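## Task

Rotate the yellow die until its 6 faces up and the black die until its 5 faces up, and place both completely inside the mat, each resting flat at the finish; the remaining third die has to end up completely outside the mat.

## Robot and tools

Robot: two six-joint arms, left_arm and right_arm, each carrying a parallel gripper. Both bases sit on tilted plates on one shared metal stand. Calibrated base positions in the scene frame: left_arm (-0.042, +0.180, +0.384) m, right_arm (-0.029, -0.110, +0.384) m. A plate and its half of the stand count as part of its arm for clearance.

Frames. Scene frame: origin at table-top height midway between the nominal bases, +z up, +x away from the robot over the table, left_arm toward +y (arm names do not match image sides). Each arm reports its gripper position (m), end_effector_quat_wxyz and velocities (m/s, rad/s) in its own tilted base frame. Motion offsets are along the current Hand target's own axes. Fixed cameras and the table use the scene frame. Gripper axes: fingers point along +z, they close along x. The reported position is the point between the finger pads; fingertips extend 6.8 mm further. The housing starts 28 mm behind that point; a block on a post juts about 14 cm toward the gripper's -y side and turns with it.

Gripper. The shut value above 0.01 closes with full force; 0.01 or lower opens fully; no in-between. It grips only things about 22 to 28 mm across and reports nothing about holding. It starts open. Keep sending 1 while holding; sending 0 releases.

execute_actions(actions, cameras). actions is a list of actions; each action is a table of up to 15 rows, one row per 1/30 s step, and a short table repeats its final row until step 15. Every row has 14 numbers in [-1, 1]: left dx, dy, dz, rx, ry, rz, shut, then right dx, dy, dz, rx, ry, rz, shut. The six pose numbers are an offset from that arm's Hand target as it stood when the action began (every row counts from that same start, not from the row before); 1.0 equals 0.6 m or 180 degrees; rx, ry, rz form one rotation vector. Repeating an offset in a new action moves further. Zeros for six pose numbers mean no new request. cameras: list of names, ["all"], or []; omitted means all only when actions is empty.

move(target, speed, blend, stop_force, zero, blocking, cameras). target is one 14-number row as above, or a list of up to 15 rows; every row is an offset from the Hand targets at the move's start (not from the previous row), same scale. The gripper follows a straight line, rotating the short way; total time capped at 10 s. speed: m/s, 0.002 to 3.6, default 0.25 (rotation up to twice that in rad/s); one value or one per target. blend: corner rounding in metres for lists, default 0 = stop at each point. stop_force: N, 3 to 120, one value for both arms; an arm's path ends when its wrist sensor feels that much push against its travel, then it backs to just before the push and that becomes its Hand target. Don't rely on it while the gripper rotates, or to detect a light loose object; omit it when lifting off something pressed. With stop_force all targets need equal shut numbers. zero (only with stop_force): true re-zeroes moving arms first. blocking=false returns after 0.5 s while the move continues (not allowed with stop_force). Paths do not avoid obstacles or the other arm; avoid routing the gripper near its own base. The result adds a move: line giving the ending (done, off_target, moving, held, fault) and limits (paced = pose clipped, held = steps withheld).

wait(seconds): 0 to 3600, lets time pass with no new command. stop(): brakes a running move. zoom_image(camera, region): region [x0, y0, x1, y1] pixels of that camera's latest image, at most 504 by 504. zero_wrist_force(arm): left_arm or right_arm. finished_scene(scene): scene number 1 or 2; irreversible.

Cameras: cam_head_left, cam_head_right (fixed on a bar behind the arms, scene frame), cam_left_wrist, cam_right_wrist (ride on the arms, base frame); all 896x504. Calibration lines give intrinsics and T_world_to_cam; small errors possible.

Result lines: gripper pose and velocities (velocities omitted when joints are still), Hand target (last commanded pose after clipping, which the next offsets start from; the gripper may settle short of it), Tool commands, Joint positions (rad) and torques (positive toward larger position), Wrist force and torque along the gripper's own axes plus the peak since last shown, motor temperatures. Orientation commands are clipped to within 32 degrees of the measured one per step.

Hazards. A torque or force fault (contact force around 150 N, or joint lag beyond limits) halts an arm for 10 s; motors reaching 85 °C brake the arm 30 to 60 s (MOTOR HOT warns from 70 °C). The arms are stiff: aiming even slightly past a firm surface can fault. A clearance check may hold commands bringing the arms close, but collisions between arms can still happen and can fail the scene. Avoid dropping dice, releasing them while moving, fast impacts, hard presses, and anything leaving the table, which fails the scene. Loose objects may occasionally be nudged by outside disturbances.

Each tool is called after "Emit:" in YAML: its name, and indented under it one key for each argument.

## Session

Emit:
execute_actions:
  actions: []

Scene clock: 0.00 s.
left_arm: end_effector_position=(+0.6552, -0.1004, +0.2882) end_effector_quat_wxyz=(+0.619, -0.583, +0.495, +0.177) | right_arm: end_effector_position=(+0.2812, -0.4995, +0.2912) end_effector_quat_wxyz=(+0.246, +0.032, +0.897, -0.367)
Joint positions: left_arm=[-0.655 -1.089 1.45 5.271 -0.286 1.614] | right_arm=[2.391 -1.659 -2.188 0.033 1.361 -2.351]
Joint velocities: within noise
Joint torques (N m): no reading
Motor temperatures (°C): left_arm=[27 28 29 37 36 34] | right_arm=[35 27 27 37 40 33]
Wrist force (N): no reading
Wrist torque (N m): no reading
Wrist force, peak (N): no reading
Hand target: left_arm +0.6552, -0.1004, +0.2882; +0.619, -0.583, +0.495, +0.177 | right_arm +0.2812, -0.4995, +0.2912; +0.246, +0.032, +0.897, -0.367
Tool commands: left_gripper/shut=+0.0 right_gripper/shut=+0.0

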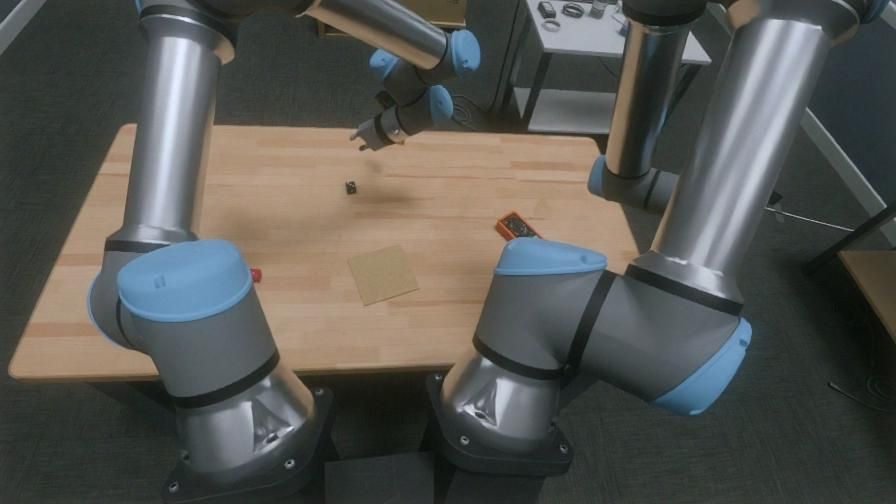

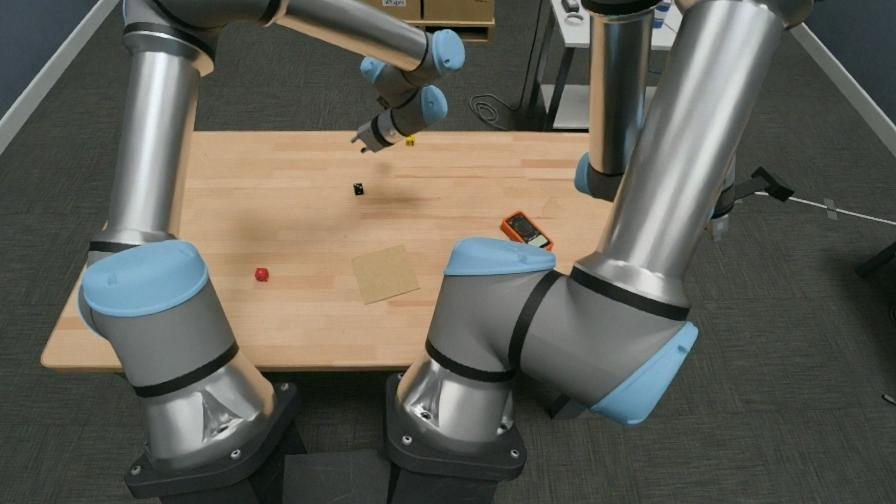

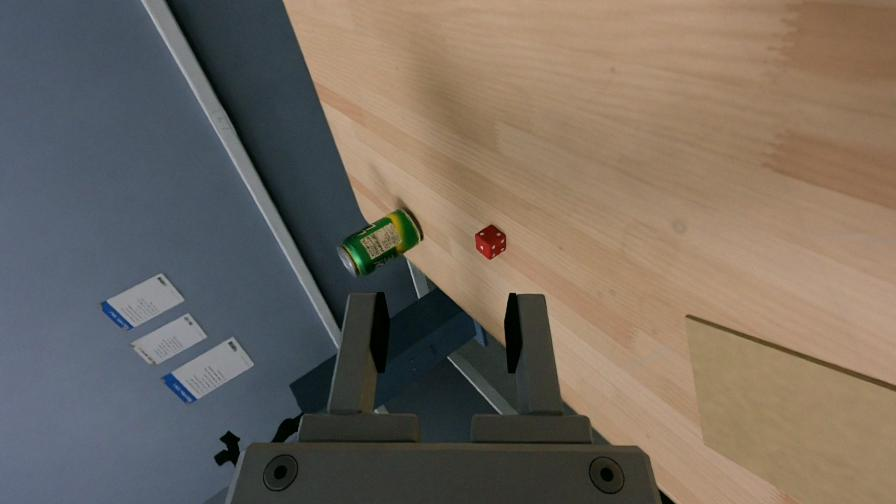

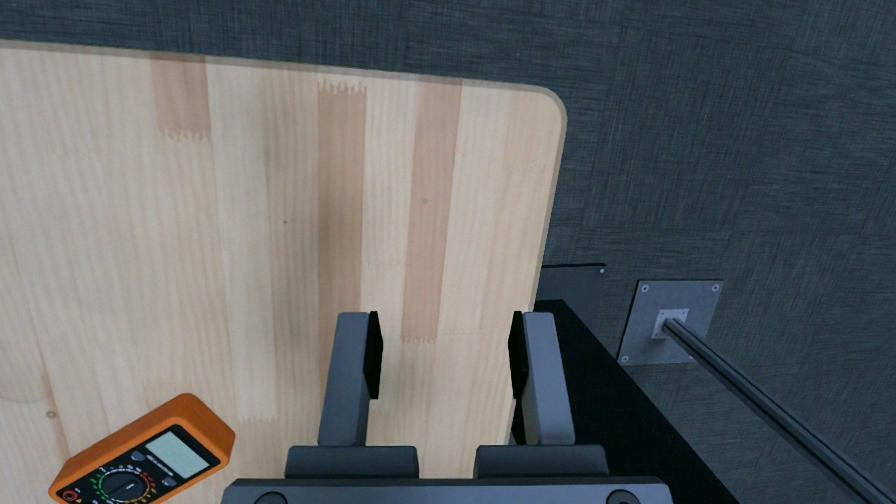

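Emit:
zoom_image:
  camera: "cam_head_right"
  region: [340, 130, 430, 200]

Emit:
zoom_image:
  camera: "cam_head_right"
  region: [345, 240, 425, 310]

Scaled by 5.600 from the camera's image (finer frame: 1280x720).

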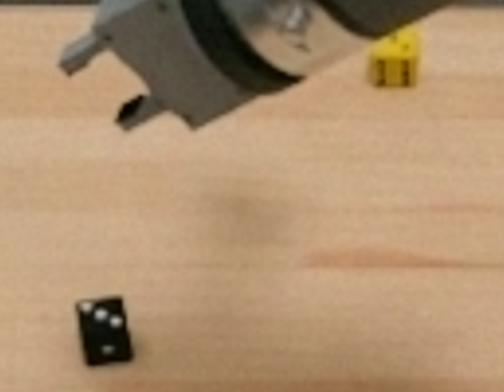

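Scaled by 6.300 from the camera's image (finer frame: 1280x720).

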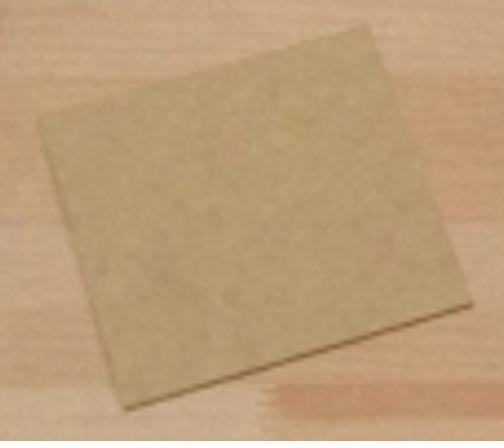

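Emit:
move:
  target: [-0.1837,-0.2392,0.262,-0.0164,0.2881,-0.0622,0,0,0,0,0,0,0,0]
  speed: 0.4
  cameras: ["all"]

Emit:
zoom_image:
  camera: "cam_head_right"
  region: [340, 130, 430, 200]

Scene clock: 58.90 s.
left_arm: end_effector_position=(+0.7842, +0.0434, +0.4300) end_effector_quat_wxyz=(-0.340, +0.661, -0.654, +0.142) | right_arm: end_effector_position=(+0.2812, -0.4995, +0.2912) end_effector_quat_wxyz=(+0.246, +0.032, +0.897, -0.367)
Joint positions: left_arm=[-0.214 -1.136 1.233 3.96 -1.168 3.054] | right_arm=[2.391 -1.659 -2.188 0.033 1.361 -2.351]
Joint torques (N m): left_arm=[-12.69 -64.35 -19.96 -3.8 -2.01 -1] | right_arm=[-13.75 38.85 5.86 2.64 -0.8 -0.15]
Wrist force (N): left_arm=[-0.6 -0.4 0.1] | right_arm=[-0.2 0.0 -0.1]
Wrist torque (N m): left_arm=[-0.11 -0.03 0.03] | right_arm=[0.00 0.02 0.00]
Wrist force, peak (N): left_arm=[-1.7 -1.7 0.2] | right_arm=[-0.6 0.1 0.0]
Hand target: left_arm +0.7842, +0.0434, +0.4301; -0.340, +0.661, -0.654, +0.142 | right_arm +0.2812, -0.4995, +0.2912; +0.246, +0.032, +0.897, -0.367
Off the commanded pose: left_arm 0.000 m, 0 deg | right_arm 0.000 m, 0 deg.
move: done
cam_left_wrist: T_world_to_cam=[[0.10052, -0.95758, -0.27007, 0.07696], [-0.97894, -0.14366, 0.14503, 0.72689], [-0.17768, 0.24981, -0.95186, 0.63809]] pos_world=[0.81722, 0.01872, 0.52273]

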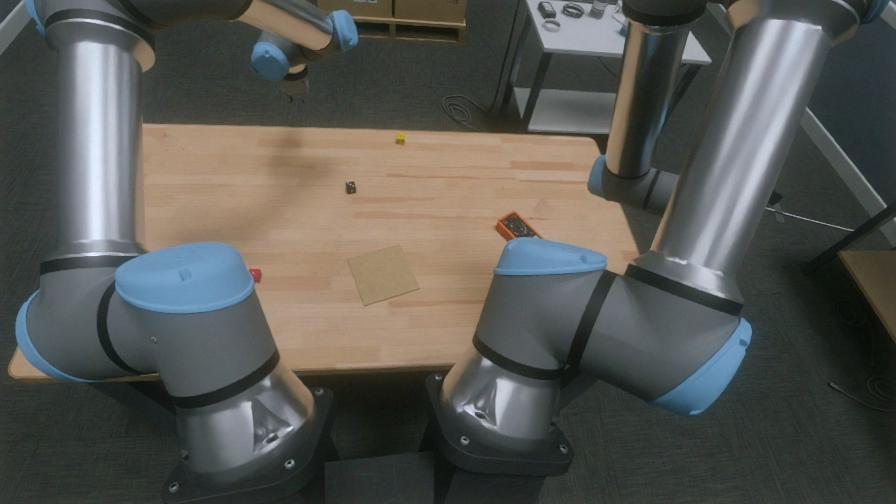

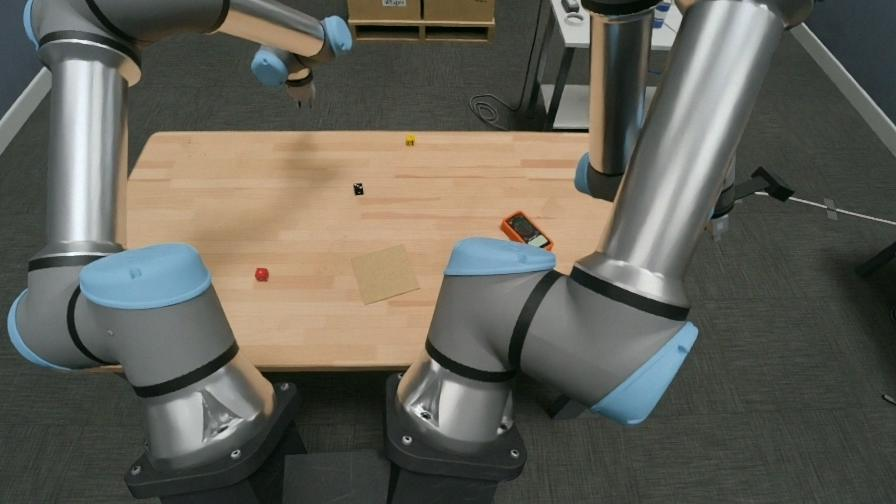

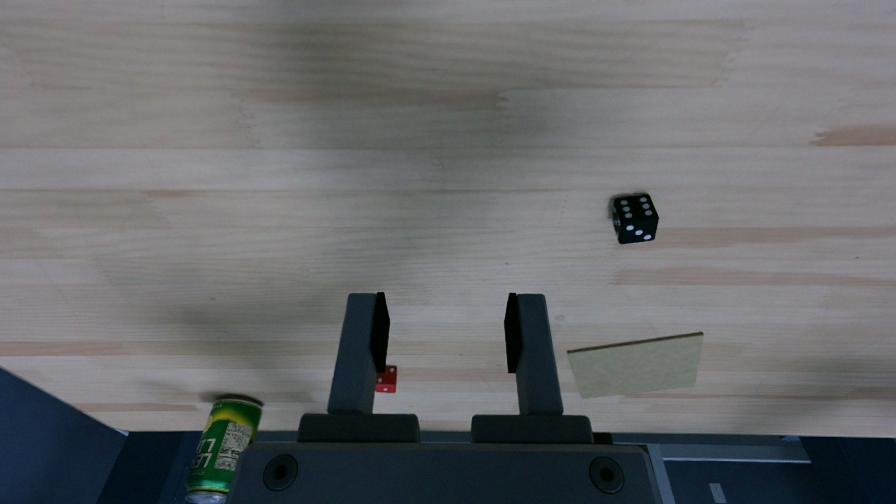

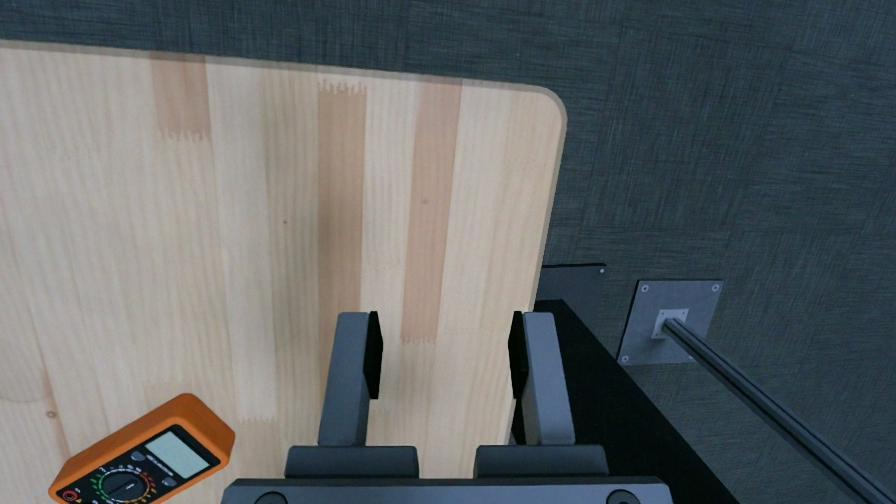

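Scaled by 5.600 from the camera's image (finer frame: 1280x720).

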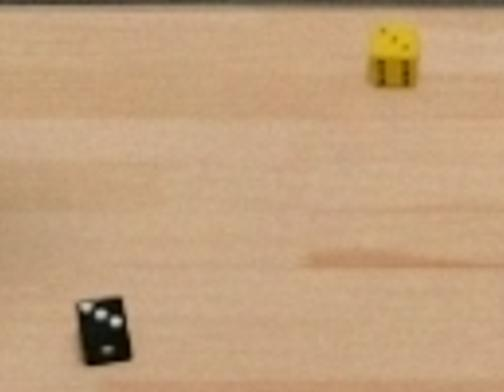

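Emit:
zoom_image:
  camera: "cam_left_wrist"
  region: [585, 170, 685, 270]

Emit:
zoom_image:
  camera: "cam_head_left"
  region: [330, 120, 420, 200]

Scaled by 5.040 from the camera's image (finer frame: 1280x720).

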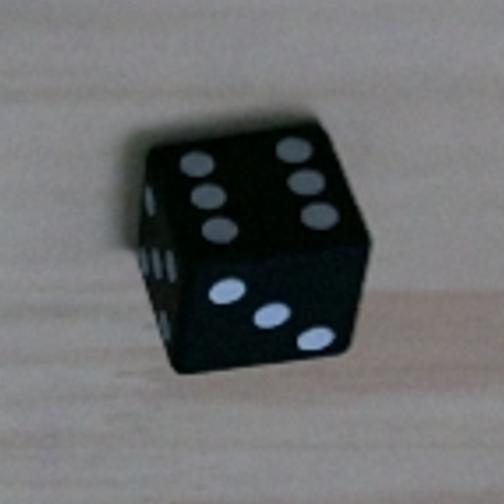

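Scaled by 5.600 from the camera's image (finer frame: 1280x720).

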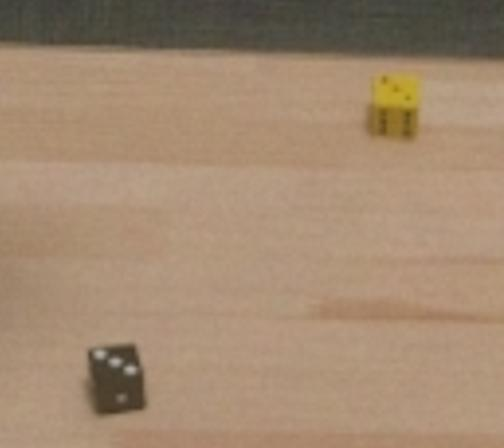

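Emit:
move:
  target: [0.4667,0.0742,0.1992,0.4167,0,0,0,0,0,0,0,0,0,0]
  speed: 0.4
  cameras: ["cam_left_wrist","cam_head_right"]

Emit:
zoom_image:
  camera: "cam_left_wrist"
  region: [320, 80, 580, 340]

Scene clock: 91.67 s.
left_arm: end_effector_position=(+0.8480, -0.1754, +0.2555) end_effector_quat_wxyz=(+0.656, -0.348, +0.455, -0.492) | right_arm: end_effector_position=(+0.2812, -0.4995, +0.2912) end_effector_quat_wxyz=(+0.246, +0.032, +0.897, -0.367)
Joint positions: left_arm=[-0.455 -0.387 1.002 2.138 -1.136 3.587] | right_arm=[2.391 -1.659 -2.188 0.033 1.361 -2.351]
Joint torques (N m): left_arm=[-23.61 -46.95 -9.79 -1.97 -0.82 0.18] | right_arm=[-13.83 38.47 5.11 2.58 -0.72 -0.21]
Wrist force (N): left_arm=[-1.1 0.5 -0.6] | right_arm=[-0.1 0.1 0.0]
Wrist torque (N m): left_arm=[-0.05 0.09 0.15] | right_arm=[0.01 0.02 0.00]
Wrist force, peak (N): left_arm=[8.3 4.9 -2.5] | right_arm=[-0.5 0.0 0.3]
Hand target: left_arm +0.8480, -0.1754, +0.2555; +0.656, -0.348, +0.455, -0.492 (not the last commanded pose) | right_arm +0.2812, -0.4995, +0.2912; +0.246, +0.032, +0.897, -0.367
Tool commands: left_gripper/shut=+0.0 right_gripper/shut=+0.0
Off the commanded pose: left_arm 0.021 m, 5 deg | right_arm 0.000 m, 0 deg.
FORCE FAULT: contact force on the left arm reached its limit, and that arm stopped. The contact can be on any part of that arm, not only on its tool. That arm's remaining commands of this call were not run. That arm is still stopped at the end of this call. That arm stays stopped for about 10 more seconds. Until then a move that you send moves the other arm only, and its call returns only when the move has ended. Once the stop has ended, the next robot result says so. If the stop ends while you think or write, that arm runs what you send next, counted from a new Hand target: where the arm stands when the stop ends. While its stop runs, that arm, its gripper or tool too, takes no new command. Until it ends, the stop uses up actions while you think or wait. An arm that is not stopped still takes commands.
move: fault (left_arm)
cam_left_wrist: T_world_to_cam=[[0.11472, -0.95792, -0.2631, -0.20004], [-0.50373, 0.17217, -0.84653, 0.68895], [0.85621, 0.22965, -0.46278, -0.46729]] pos_world=[0.77009, -0.20293, 0.31434]
Images, in order (width x height): cam_head_right 896x504, cam_left_wrist 896x504.

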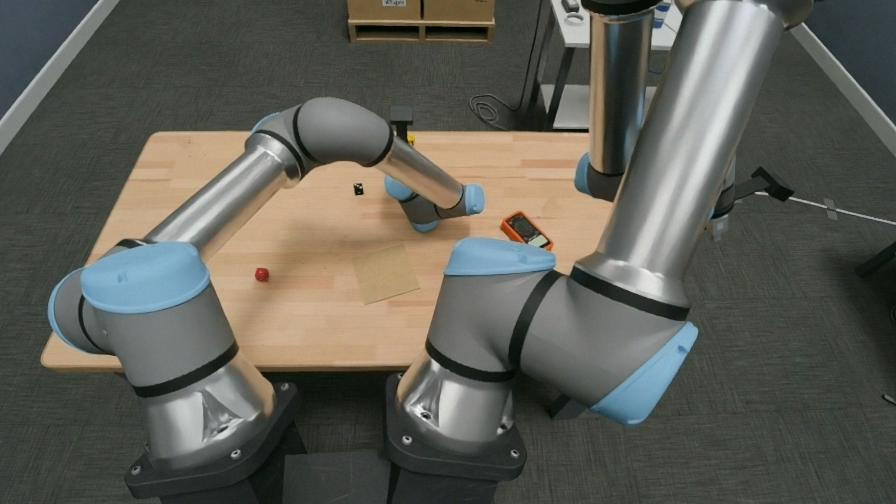

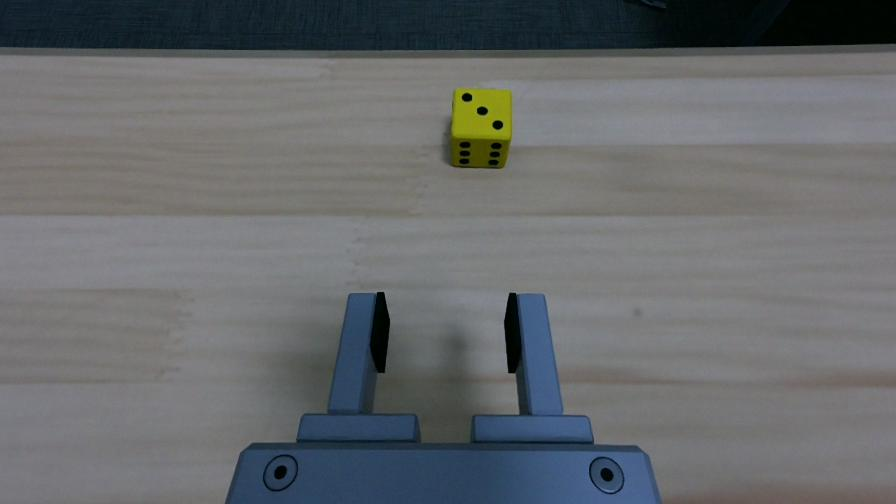

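Scaled by 1.938 from the camera's image (finer frame: 1280x720).

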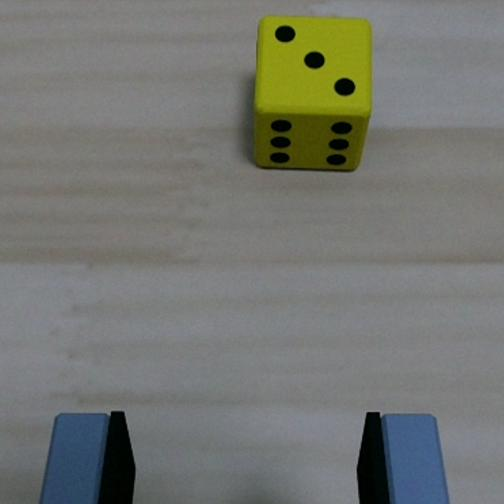

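Emit:
execute_actions:
  actions:
    - [[0,0,0,0,0,0,0,0,0,0,0,0,0,0]]

Scene clock: 136.60 s.
left_arm: end_effector_position=(+0.8480, -0.1754, +0.2555) end_effector_quat_wxyz=(+0.656, -0.348, +0.455, -0.492) | right_arm: end_effector_position=(+0.2812, -0.4995, +0.2912) end_effector_quat_wxyz=(+0.246, +0.032, +0.897, -0.367)
Joint positions: left_arm=[-0.455 -0.387 1.002 2.138 -1.136 3.587] | right_arm=[2.391 -1.659 -2.188 0.033 1.361 -2.351]
Joint torques (N m): left_arm=[-23.96 -48.43 -7.66 -1.74 -0.83 -0.12] | right_arm=[-13.79 37.93 5.18 2.83 -0.44 -0.29]
Wrist force (N): left_arm=[-1.1 0.5 -0.5] | right_arm=[-0.1 0.2 0.0]
Wrist torque (N m): left_arm=[-0.05 0.09 0.16] | right_arm=[0.01 0.01 0.00]
Wrist force, peak (N): left_arm=[-1.4 0.4 -0.5] | right_arm=[-0.6 0.5 0.1]
Hand target: left_arm +0.8480, -0.1754, +0.2555; +0.656, -0.348, +0.455, -0.492 | right_arm +0.2812, -0.4995, +0.2912; +0.246, +0.032, +0.897, -0.367
Off the commanded pose: left_arm 0.000 m, 0 deg | right_arm 0.000 m, 0 deg.
FORCE FAULT, CONTINUED: the left arm's stop, for the force fault that an earlier result reported, is over. The rest of the stop counts as 19 of the actions that you can send in this scene. The stop ended before this call began, so that arm ran this call's commands, counted from a new Hand target: where the arm stood when the stop ended.

Emit:
move:
  target:
    - [-0.1033,-0.3242,-0.1817,-0.3889,0,0,0,0,0,0,0,0,0,0]
    - [-0.2345,0.0692,-0.1575,-0.3646,-0.2492,-0.4786,0,0,0,0,0,0,0,0]
  speed: 0.4
  blend: [0.06,0]
  cameras: ["cam_left_wrist","cam_head_right"]

Emit:
zoom_image:
  camera: "cam_left_wrist"
  region: [300, 150, 600, 450]

Scene clock: 151.70 s.
left_arm: end_effector_position=(+0.7584, -0.0295, +0.2212) end_effector_quat_wxyz=(-0.016, +0.941, -0.039, +0.336) | right_arm: end_effector_position=(+0.2812, -0.4995, +0.2912) end_effector_quat_wxyz=(+0.246, +0.032, +0.897, -0.367)
Joint positions: left_arm=[-0.258 -1.032 1.622 3.453 -1.405 1.453] | right_arm=[2.391 -1.659 -2.188 0.033 1.361 -2.351]
Joint torques (N m): left_arm=[-23.29 -55.73 -16.63 -1.45 1.25 -1.2] | right_arm=[-12.25 39.54 4.84 2.96 -0.57 -0.42]
Wrist force (N): left_arm=[-1.2 -1.1 0.2] | right_arm=[-0.3 0.1 0.1]
Wrist torque (N m): left_arm=[-0.15 0.01 -0.21] | right_arm=[0.01 0.03 0.00]
Wrist force, peak (N): left_arm=[-1.5 -1.7 0.8] | right_arm=[-0.5 0.3 -0.1]
Hand target: left_arm +0.7584, -0.0296, +0.2213; -0.015, +0.941, -0.039, +0.336 | right_arm +0.2812, -0.4995, +0.2912; +0.246, +0.032, +0.897, -0.367
Off the commanded pose: left_arm 0.000 m, 0 deg | right_arm 0.000 m, 0 deg.
move: done
cam_left_wrist: T_world_to_cam=[[0.77497, -0.09686, 0.62453, -0.73063], [-0.52587, -0.64694, 0.55221, 0.27286], [0.35055, -0.75636, -0.55229, -0.06568]] pos_world=[0.73273, 0.05608, 0.26935]
Images, in order (width x height): cam_head_right 896x504, cam_left_wrist 896x504.

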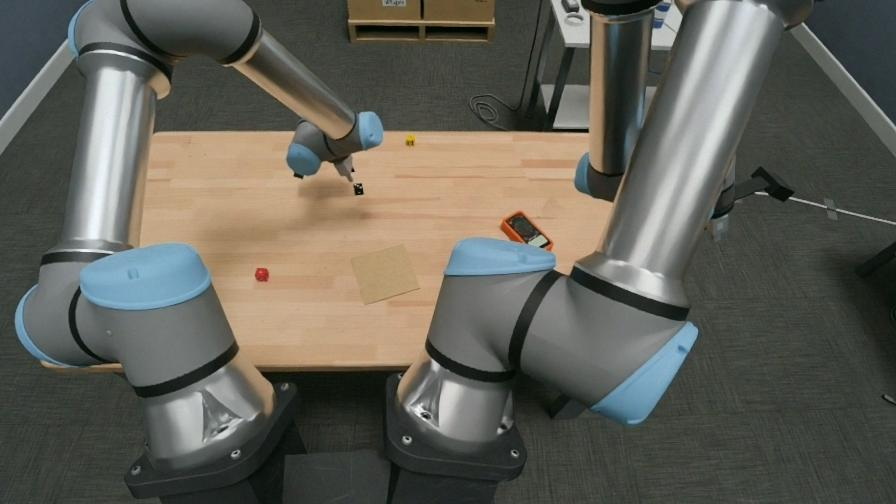

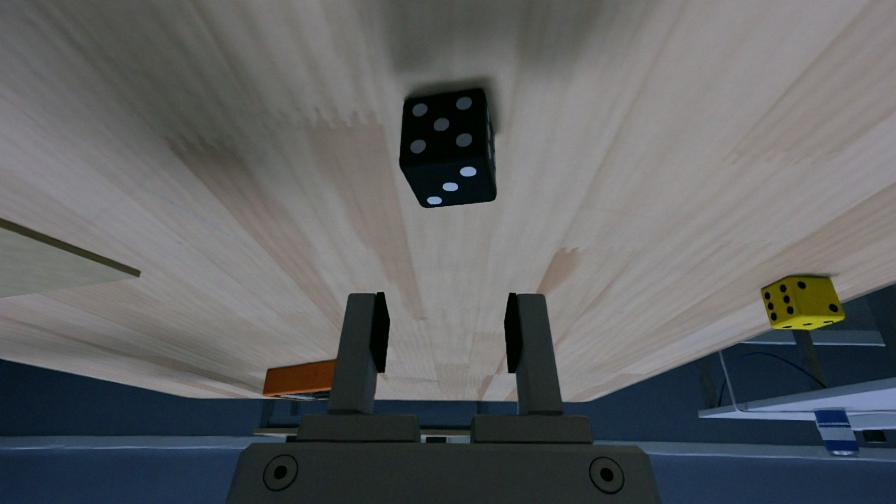

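Scaled by 1.680 from the camera's image (finer frame: 1280x720).

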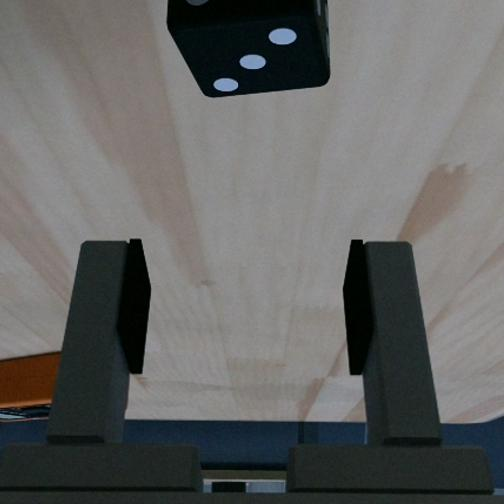

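Emit:
move:
  target:
    - [-0.0028,0.0005,0.0178,0,0.01266,-0.0472,0,0,0,0,0,0,0,0]
    - [0.0005,0.0003,0.101,0,0.01266,-0.0472,1,0,0,0,0,0,0,0]
    - [0.0005,0.052,-0.0922,0,0.01266,-0.0472,1,0,0,0,0,0,0,0]
  speed: [0.2,0.1,0.3]
  blend: [0.004,0,0]
  cameras: ["cam_left_wrist"]

Scene clock: 177.80 s.
left_arm: end_effector_position=(+0.7216, -0.0610, +0.2624) end_effector_quat_wxyz=(+0.010, +0.934, +0.030, +0.355) | right_arm: end_effector_position=(+0.2812, -0.4995, +0.2912) end_effector_quat_wxyz=(+0.246, +0.032, +0.897, -0.367)
Joint positions: left_arm=[-0.329 -1.154 1.713 3.455 -1.352 1.257] | right_arm=[2.391 -1.659 -2.188 0.033 1.361 -2.351]
Joint torques (N m): left_arm=[3.16 -54.92 -10.56 -2.81 -2.12 1.19] | right_arm=[-14.28 39.26 4.88 2.96 -0.4 -0.43]
Wrist force (N): left_arm=[-1.4 -1.2 0.4] | right_arm=[0.0 0.0 0.1]
Wrist torque (N m): left_arm=[-0.15 0.03 -0.22] | right_arm=[0.01 0.00 0.00]
Wrist force, peak (N): left_arm=[-1.4 -1.9 2.4] | right_arm=[-0.6 0.0 0.1]
Hand target: left_arm +0.7216, -0.0609, +0.2625; +0.010, +0.934, +0.030, +0.355 | right_arm +0.2812, -0.4995, +0.2912; +0.246, +0.032, +0.897, -0.367
Off the commanded pose: left_arm 0.000 m, 0 deg | right_arm 0.000 m, 0 deg.
move: done
cam_left_wrist: T_world_to_cam=[[0.75173, 0.0513, 0.65747, -0.71374], [-0.47603, -0.64775, 0.59482, 0.16322], [0.45639, -0.76012, -0.46252, -0.15402]] pos_world=[0.68454, 0.02527, 0.30094]

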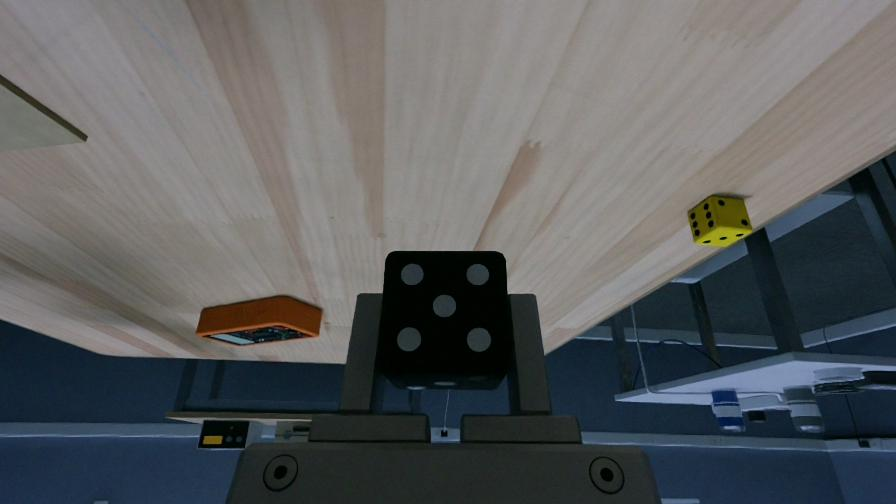

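Emit:
move:
  target:
    - [-0.4863,0.0742,-0.0922,0.4068,-0.2465,-0.427,1,0,0,0,0,0,0,0]
    - [-0.5302,0.017,0.1598,0.4068,-0.2465,-0.427,1,0,0,0,0,0,0,0]
  speed: [0.4,0.3]
  blend: [0.02,0]
  cameras: ["cam_left_wrist","cam_head_right"]

Scene clock: 205.27 s.
left_arm: end_effector_position=(+0.5485, -0.0912, -0.0196) end_effector_quat_wxyz=(-0.286, +0.606, +0.730, -0.135) | right_arm: end_effector_position=(+0.2812, -0.4995, +0.2912) end_effector_quat_wxyz=(+0.246, +0.032, +0.897, -0.367)
Joint positions: left_arm=[-0.379 -0.799 1.566 4.585 -1.648 -0.54] | right_arm=[2.391 -1.659 -2.188 0.033 1.361 -2.351]
Joint torques (N m): left_arm=[-28.64 -33.57 -3.87 0.07 -2.6 -1.51] | right_arm=[-14.02 39.14 5.59 2.88 -0.27 -0.48]
Wrist force (N): left_arm=[-1.1 0.3 -0.6] | right_arm=[-0.2 0.1 0.3]
Wrist torque (N m): left_arm=[-0.06 0.09 0.16] | right_arm=[0.01 0.02 0.00]
Wrist force, peak (N): left_arm=[-1.5 3.1 0.3] | right_arm=[-0.5 0.0 0.0]
Hand target: left_arm +0.5485, -0.0913, -0.0197; -0.286, +0.606, +0.730, -0.135 | right_arm +0.2812, -0.4995, +0.2912; +0.246, +0.032, +0.897, -0.367
Off the commanded pose: left_arm 0.000 m, 0 deg | right_arm 0.000 m, 0 deg.
move: done
cam_left_wrist: T_world_to_cam=[[-0.09752, 0.9658, 0.24024, 0.14436], [0.96584, 0.03361, 0.25696, -0.50643], [0.2401, 0.25709, -0.93609, -0.02625]] pos_world=[0.5095, -0.11565, 0.07088]
Images, in order (width x height): cam_head_right 896x504, cam_left_wrist 896x504.

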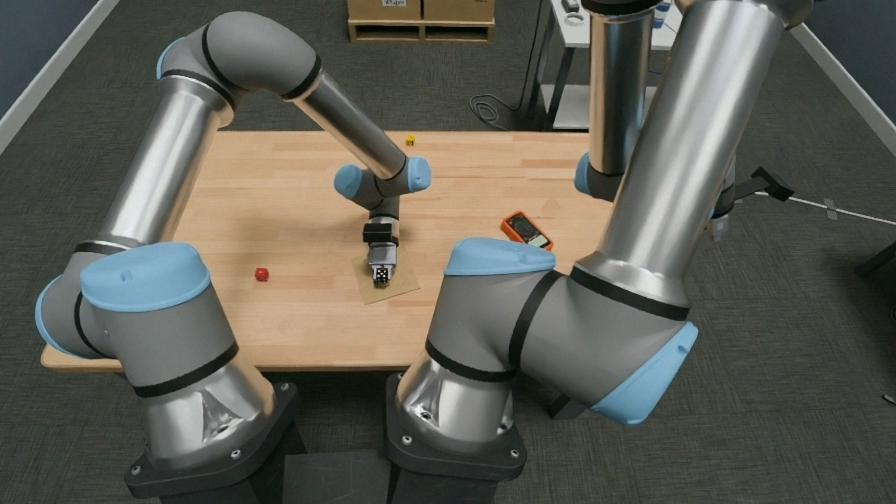

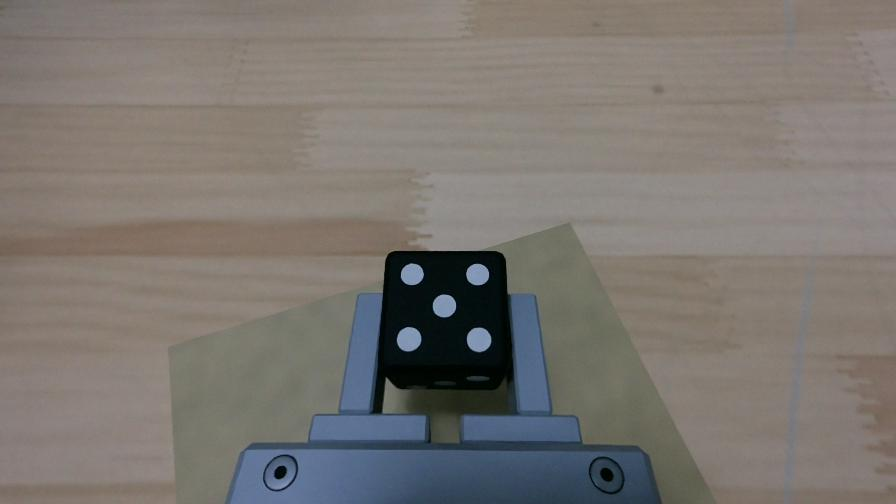

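Emit:
move:
  target: [0,0.0547,0.0147,0,0,0,1,0,0,0,0,0,0,0]
  speed: 0.025
  stop_force: 7

Emit:
move:
  target:
    - [0,0,0,0,0,0,0,0,0,0,0,0,0,0]
    - [0,0,-0.1333,0,0,0,0,0,0,0,0,0,0,0]
  speed: 0.15
  cameras: ["cam_left_wrist","cam_head_right"]

Scene clock: 224.40 s.
left_arm: end_effector_position=(+0.5651, -0.0844, -0.0390) end_effector_quat_wxyz=(-0.286, +0.606, +0.730, -0.135) | right_arm: end_effector_position=(+0.2812, -0.4995, +0.2912) end_effector_quat_wxyz=(+0.246, +0.032, +0.897, -0.367)
Joint positions: left_arm=[-0.361 -0.741 1.514 4.58 -1.637 -0.525] | right_arm=[2.391 -1.659 -2.188 0.033 1.361 -2.351]
Joint torques (N m): left_arm=[-29.31 -51.52 -2.62 0.82 -2.49 -1.45] | right_arm=[-14.21 39.4 4.66 2.92 -0.32 -0.86]
Wrist force (N): left_arm=[0.2 -6.3 -2.6] | right_arm=[-0.3 0.1 0.2]
Wrist torque (N m): left_arm=[-0.69 -0.03 -0.01] | right_arm=[0.01 0.03 0.01]
Wrist force, peak (N): left_arm=[5.9 -52.0 -5.9] | right_arm=[-0.4 0.0 0.4]
Hand target: left_arm +0.5651, -0.0844, -0.0390; -0.286, +0.606, +0.730, -0.135 (not the last commanded pose) | right_arm +0.2812, -0.4995, +0.2912; +0.246, +0.032, +0.897, -0.367
Off the commanded pose: left_arm 0.008 m, 0 deg | right_arm 0.000 m, 0 deg.
move: contact (left_arm)

Scene clock: 225.90 s.
left_arm: end_effector_position=(+0.6115, -0.0962, +0.0249) end_effector_quat_wxyz=(-0.286, +0.606, +0.730, -0.135) | right_arm: end_effector_position=(+0.2812, -0.4995, +0.2912) end_effector_quat_wxyz=(+0.246, +0.032, +0.897, -0.367)
Joint positions: left_arm=[-0.353 -0.745 1.313 4.785 -1.633 -0.519] | right_arm=[2.391 -1.659 -2.188 0.033 1.361 -2.351]
Joint torques (N m): left_arm=[-14.72 -51.69 -10.19 0.92 -1.13 0.03] | right_arm=[-13.44 39.36 4.72 3.05 -0.22 -0.87]
Wrist force (N): left_arm=[-1.1 0.1 -0.8] | right_arm=[0.0 -0.1 0.4]
Wrist torque (N m): left_arm=[-0.08 0.08 -0.05] | right_arm=[-0.01 0.00 0.00]
Wrist force, peak (N): left_arm=[0.3 -6.5 -2.6] | right_arm=[-0.3 0.2 0.2]
Hand target: left_arm +0.6116, -0.0963, +0.0250; -0.286, +0.606, +0.730, -0.135 | right_arm +0.2812, -0.4995, +0.2912; +0.246, +0.032, +0.897, -0.367
Off the commanded pose: left_arm 0.000 m, 0 deg | right_arm 0.000 m, 0 deg.
move: done
cam_left_wrist: T_world_to_cam=[[-0.09734, 0.96581, 0.24029, 0.14455], [0.96586, 0.03342, 0.25692, -0.57854], [0.2401, 0.25709, -0.93609, 0.00147]] pos_world=[0.57251, -0.12065, 0.11528]
Images, in order (width x height): cam_head_right 896x504, cam_left_wrist 896x504.

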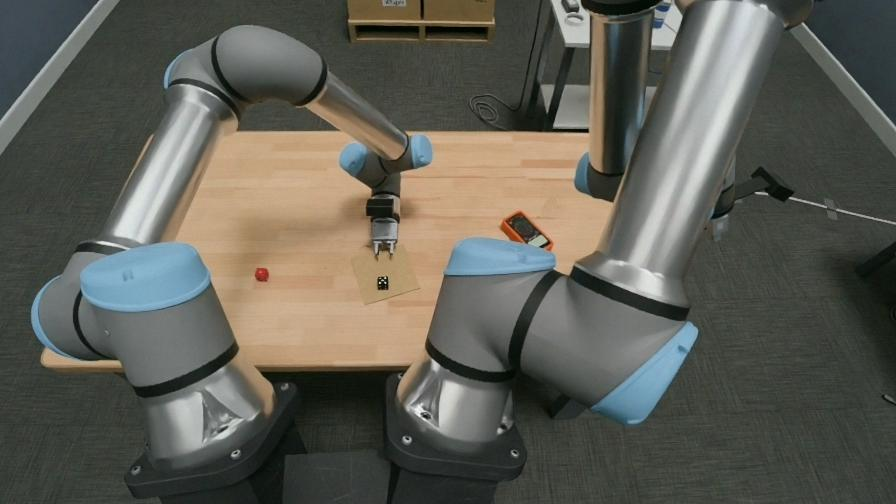

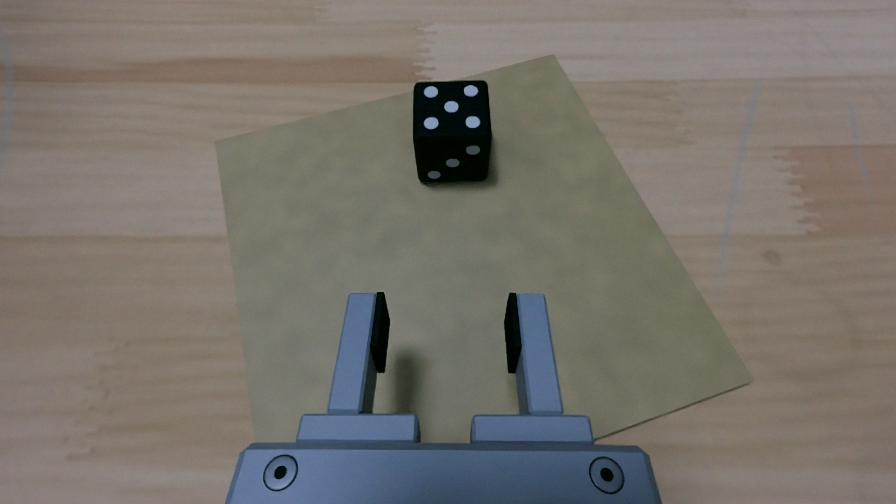

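Emit:
move:
  target:
    - [-0.05,-0.2733,-0.3293,-0.35,0,0,0,0,0,0,0,0,0,0]
    - [-0.0932,0.1298,-0.6908,-0.5,0,0,0,0,0,0,0,0,0,0]
  speed: 0.4
  blend: [0.05,0]
  cameras: ["cam_left_wrist"]

Emit:
zoom_image:
  camera: "cam_left_wrist"
  region: [340, 60, 560, 280]

Scene clock: 236.40 s.
left_arm: end_effector_position=(+0.9212, -0.1937, +0.3000) end_effector_quat_wxyz=(+0.226, +0.630, +0.612, +0.421) | right_arm: end_effector_position=(+0.2812, -0.4995, +0.2912) end_effector_quat_wxyz=(+0.246, +0.032, +0.897, -0.367)
Joint positions: left_arm=[-0.469 -0.639 0.859 3.646 -0.964 -0.16] | right_arm=[2.391 -1.659 -2.188 0.033 1.361 -2.351]
Joint torques (N m): left_arm=[-37.36 -48.71 -22.64 -3.39 1.53 1.99] | right_arm=[-15.18 37.9 5.08 2.82 -0.07 -1]
Wrist force (N): left_arm=[-1.3 -0.9 0.1] | right_arm=[-0.3 0.0 0.1]
Wrist torque (N m): left_arm=[-0.13 0.02 0.01] | right_arm=[0.00 0.03 0.00]
Wrist force, peak (N): left_arm=[-1.8 -2.1 -1.5] | right_arm=[-0.5 -0.2 0.2]
Hand target: left_arm +0.9212, -0.1938, +0.2999; +0.226, +0.630, +0.612, +0.421 | right_arm +0.2812, -0.4995, +0.2912; +0.246, +0.032, +0.897, -0.367
Off the commanded pose: left_arm 0.000 m, 0 deg | right_arm 0.000 m, 0 deg.
move: done
cam_left_wrist: T_world_to_cam=[[-0.08919, 0.96166, 0.25934, 0.18869], [-0.23846, -0.27342, 0.93187, -0.09753], [0.96705, 0.02127, 0.2537, -0.86253]] pos_world=[0.82768, -0.18977, 0.26078]

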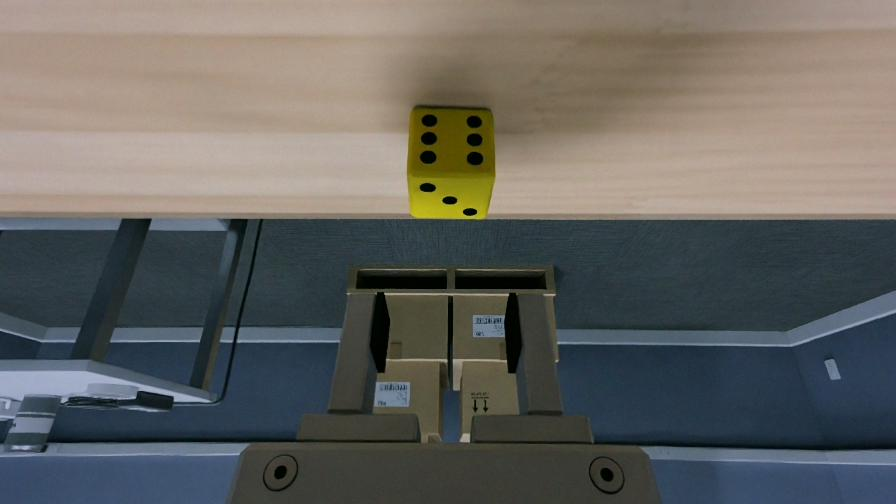

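Scaled by 2.291 from the camera's image (finer frame: 1280x720).

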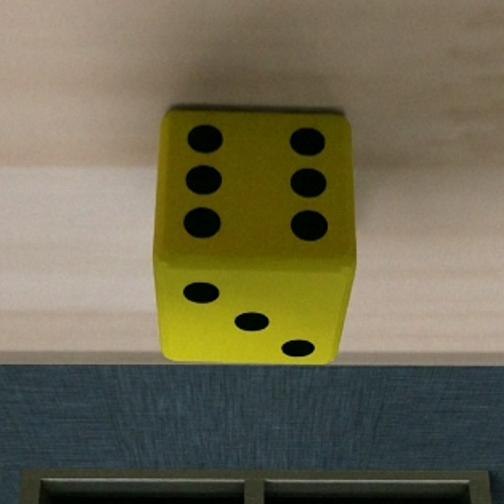

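Emit:
move:
  target:
    - [0.0007,0.0077,0.025,0,-0.0036,0.0134,0,0,0,0,0,0,0,0]
    - [0.0007,0.0077,0.0987,0,-0.0036,0.0134,1,0,0,0,0,0,0,0]
    - [0.0007,-0.0097,-0.1571,0,-0.0036,0.0134,1,0,0,0,0,0,0,0]
  speed: [0.2,0.1,0.3]
  blend: [0.004,0,0]
  cameras: ["cam_left_wrist"]

Scene clock: 257.37 s.
left_arm: end_effector_position=(+0.8418, -0.2143, +0.3466) end_effector_quat_wxyz=(+0.221, +0.646, +0.597, +0.422) | right_arm: end_effector_position=(+0.2812, -0.4995, +0.2912) end_effector_quat_wxyz=(+0.246, +0.032, +0.897, -0.367)
Joint positions: left_arm=[-0.542 -0.871 1.148 3.621 -0.922 -0.176] | right_arm=[2.391 -1.659 -2.188 0.033 1.361 -2.351]
Joint torques (N m): left_arm=[-11.32 -60.22 -7.31 -1.3 -1.51 1.03] | right_arm=[-15.06 39.06 5.37 2.92 -0.11 -1.05]
Wrist force (N): left_arm=[-1.3 -1.1 0.3] | right_arm=[-0.3 -0.2 0.1]
Wrist torque (N m): left_arm=[-0.14 0.03 -0.21] | right_arm=[-0.01 0.02 0.00]
Wrist force, peak (N): left_arm=[-1.1 -1.6 1.9] | right_arm=[-0.4 -0.1 0.3]
Hand target: left_arm +0.8418, -0.2142, +0.3467; +0.221, +0.646, +0.597, +0.422 | right_arm +0.2812, -0.4995, +0.2912; +0.246, +0.032, +0.897, -0.367
Off the commanded pose: left_arm 0.000 m, 0 deg | right_arm 0.000 m, 0 deg.
move: done
cam_left_wrist: T_world_to_cam=[[-0.05523, 0.95647, 0.28656, 0.15021], [-0.23708, -0.29135, 0.92677, -0.16888], [0.96992, -0.01675, 0.24285, -0.80398]] pos_world=[0.74805, -0.20633, 0.30872]

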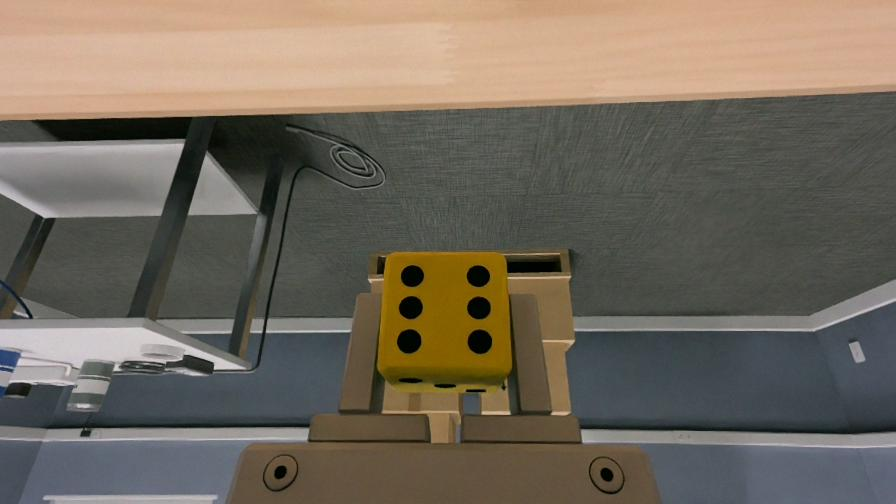

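Emit:
move:
  target:
    - [0.0667,-0.5598,-0.1327,0.5,0,0,1,0,0,0,0,0,0,0]
    - [0.0627,-0.698,0.0287,0.5,0,0,1,0,0,0,0,0,0,0]
  speed: [0.4,0.25]
  blend: [0.03,0]

Emit:
move:
  target: [0,0.0354,0.0095,0,0,0,1,0,0,0,0,0,0,0]
  speed: 0.01
  stop_force: 5
  cameras: ["cam_left_wrist","cam_head_right"]

Scene clock: 267.63 s.
left_arm: end_effector_position=(+0.6080, -0.0951, +0.0177) end_effector_quat_wxyz=(-0.300, +0.612, +0.721, -0.124) | right_arm: end_effector_position=(+0.2812, -0.4995, +0.2912) end_effector_quat_wxyz=(+0.246, +0.032, +0.897, -0.367)
Joint positions: left_arm=[-0.363 -0.736 1.319 4.791 -1.602 -0.515] | right_arm=[2.391 -1.659 -2.188 0.033 1.361 -2.351]
Joint torques (N m): left_arm=[-29.81 -43.64 1.21 0.16 -2.78 -1.67] | right_arm=[-14.63 38.23 4.94 3.04 -0.08 -1.06]
Wrist force (N): left_arm=[-1.2 0.3 -1.0] | right_arm=[-0.4 0.0 0.2]
Wrist torque (N m): left_arm=[-0.08 0.09 0.08] | right_arm=[0.00 0.05 0.00]
Wrist force, peak (N): left_arm=[-1.3 2.4 0.6] | right_arm=[-0.4 0.0 0.3]
Hand target: left_arm +0.6080, -0.0952, +0.0176; -0.301, +0.612, +0.721, -0.124 | right_arm +0.2812, -0.4995, +0.2912; +0.246, +0.032, +0.897, -0.367
Off the commanded pose: left_arm 0.000 m, 0 deg | right_arm 0.000 m, 0 deg.
move: done

Scene clock: 270.93 s.
left_arm: end_effector_position=(+0.6208, -0.0899, +0.0026) end_effector_quat_wxyz=(-0.301, +0.612, +0.721, -0.124) | right_arm: end_effector_position=(+0.2812, -0.4995, +0.2912) end_effector_quat_wxyz=(+0.246, +0.032, +0.897, -0.367)
Joint positions: left_arm=[-0.351 -0.691 1.276 4.789 -1.594 -0.504] | right_arm=[2.391 -1.659 -2.188 0.033 1.361 -2.351]
Joint torques (N m): left_arm=[-30.73 -55.75 0.98 -1.25 -2.18 -1.64] | right_arm=[-12.36 38.8 5.3 2.89 -0.08 -1.37]
Wrist force (N): left_arm=[-0.6 -4.8 -2.0] | right_arm=[0.0 0.2 0.2]
Wrist torque (N m): left_arm=[-0.55 0.05 -0.08] | right_arm=[0.02 0.00 0.00]
Wrist force, peak (N): left_arm=[0.3 -31.1 -5.8] | right_arm=[-0.4 0.0 0.4]
Hand target: left_arm +0.6208, -0.0899, +0.0026; -0.301, +0.612, +0.721, -0.124 (not the last commanded pose) | right_arm +0.2812, -0.4995, +0.2912; +0.246, +0.032, +0.897, -0.367
Off the commanded pose: left_arm 0.001 m, 0 deg | right_arm 0.000 m, 0 deg.
move: contact (left_arm)
cam_left_wrist: T_world_to_cam=[[-0.06374, 0.96143, 0.26757, 0.12343], [0.96917, -0.00431, 0.24638, -0.5875], [0.23802, 0.27503, -0.93151, -0.02032]] pos_world=[0.58209, -0.11561, 0.09279]
Images, in order (width x height): cam_head_right 896x504, cam_left_wrist 896x504.

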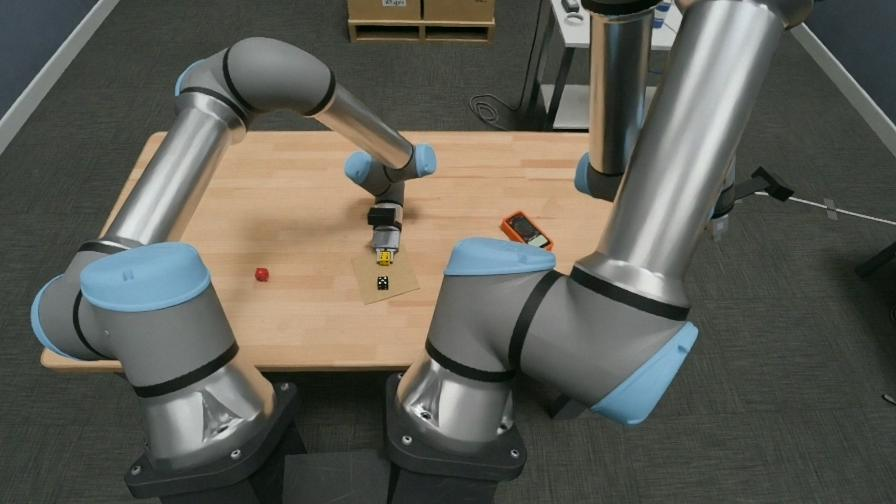

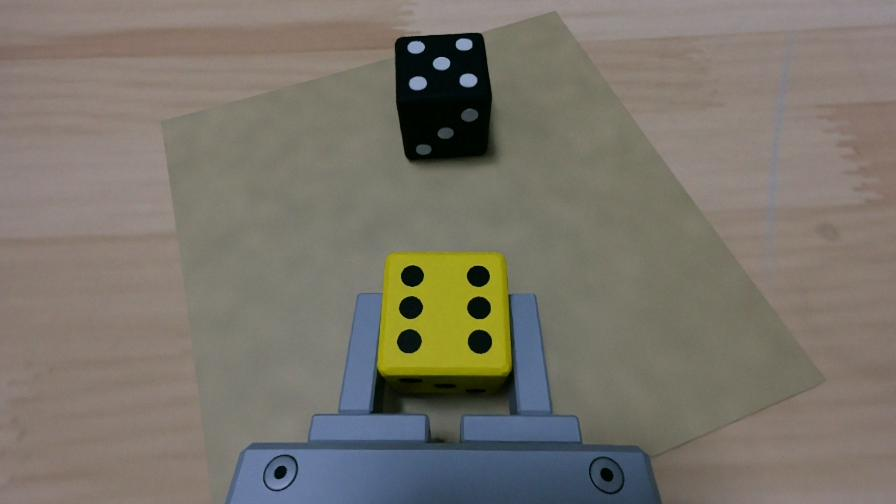

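Emit:
move:
  target:
    - [0,0,0,0,0,0,0,0,0,0,0,0,0,0]
    - [0,0,-0.15,0,0,0,0,0,0,0,0,0,0,0]
  speed: 0.15
  cameras: ["cam_left_wrist"]

Scene clock: 275.73 s.
left_arm: end_effector_position=(+0.6735, -0.1069, +0.0734) end_effector_quat_wxyz=(-0.301, +0.612, +0.721, -0.124) | right_arm: end_effector_position=(+0.2812, -0.4995, +0.2912) end_effector_quat_wxyz=(+0.246, +0.032, +0.897, -0.367)
Joint positions: left_arm=[-0.348 -0.643 0.981 5.037 -1.592 -0.502] | right_arm=[2.391 -1.659 -2.188 0.033 1.361 -2.351]
Joint torques (N m): left_arm=[-8.72 -62.98 -14.88 0.64 -1.38 1.21] | right_arm=[-13.54 38.96 4.79 3.11 0 -1.25]
Wrist force (N): left_arm=[-1.1 0.3 -0.8] | right_arm=[-0.4 0.1 0.1]
Wrist torque (N m): left_arm=[-0.05 0.07 -0.06] | right_arm=[0.01 0.04 0.01]
Wrist force, peak (N): left_arm=[-0.5 -5.2 -1.9] | right_arm=[-0.5 -0.3 0.2]
Hand target: left_arm +0.6735, -0.1069, +0.0735; -0.301, +0.612, +0.721, -0.124 | right_arm +0.2812, -0.4995, +0.2912; +0.246, +0.032, +0.897, -0.367
Off the commanded pose: left_arm 0.000 m, 0 deg | right_arm 0.000 m, 0 deg.
move: done
cam_left_wrist: T_world_to_cam=[[-0.06363, 0.96142, 0.26761, 0.12401], [0.9692, -0.0044, 0.24625, -0.656], [0.23793, 0.27503, -0.93153, 0.03782]] pos_world=[0.63469, -0.13252, 0.16359]

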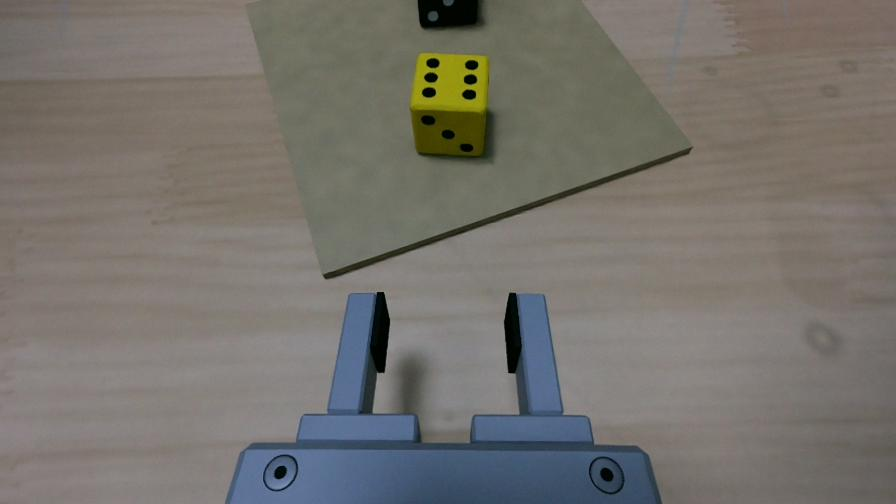

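Done.

Emit:
finished_scene:
  scene: 1

The scene is finished: the task was done.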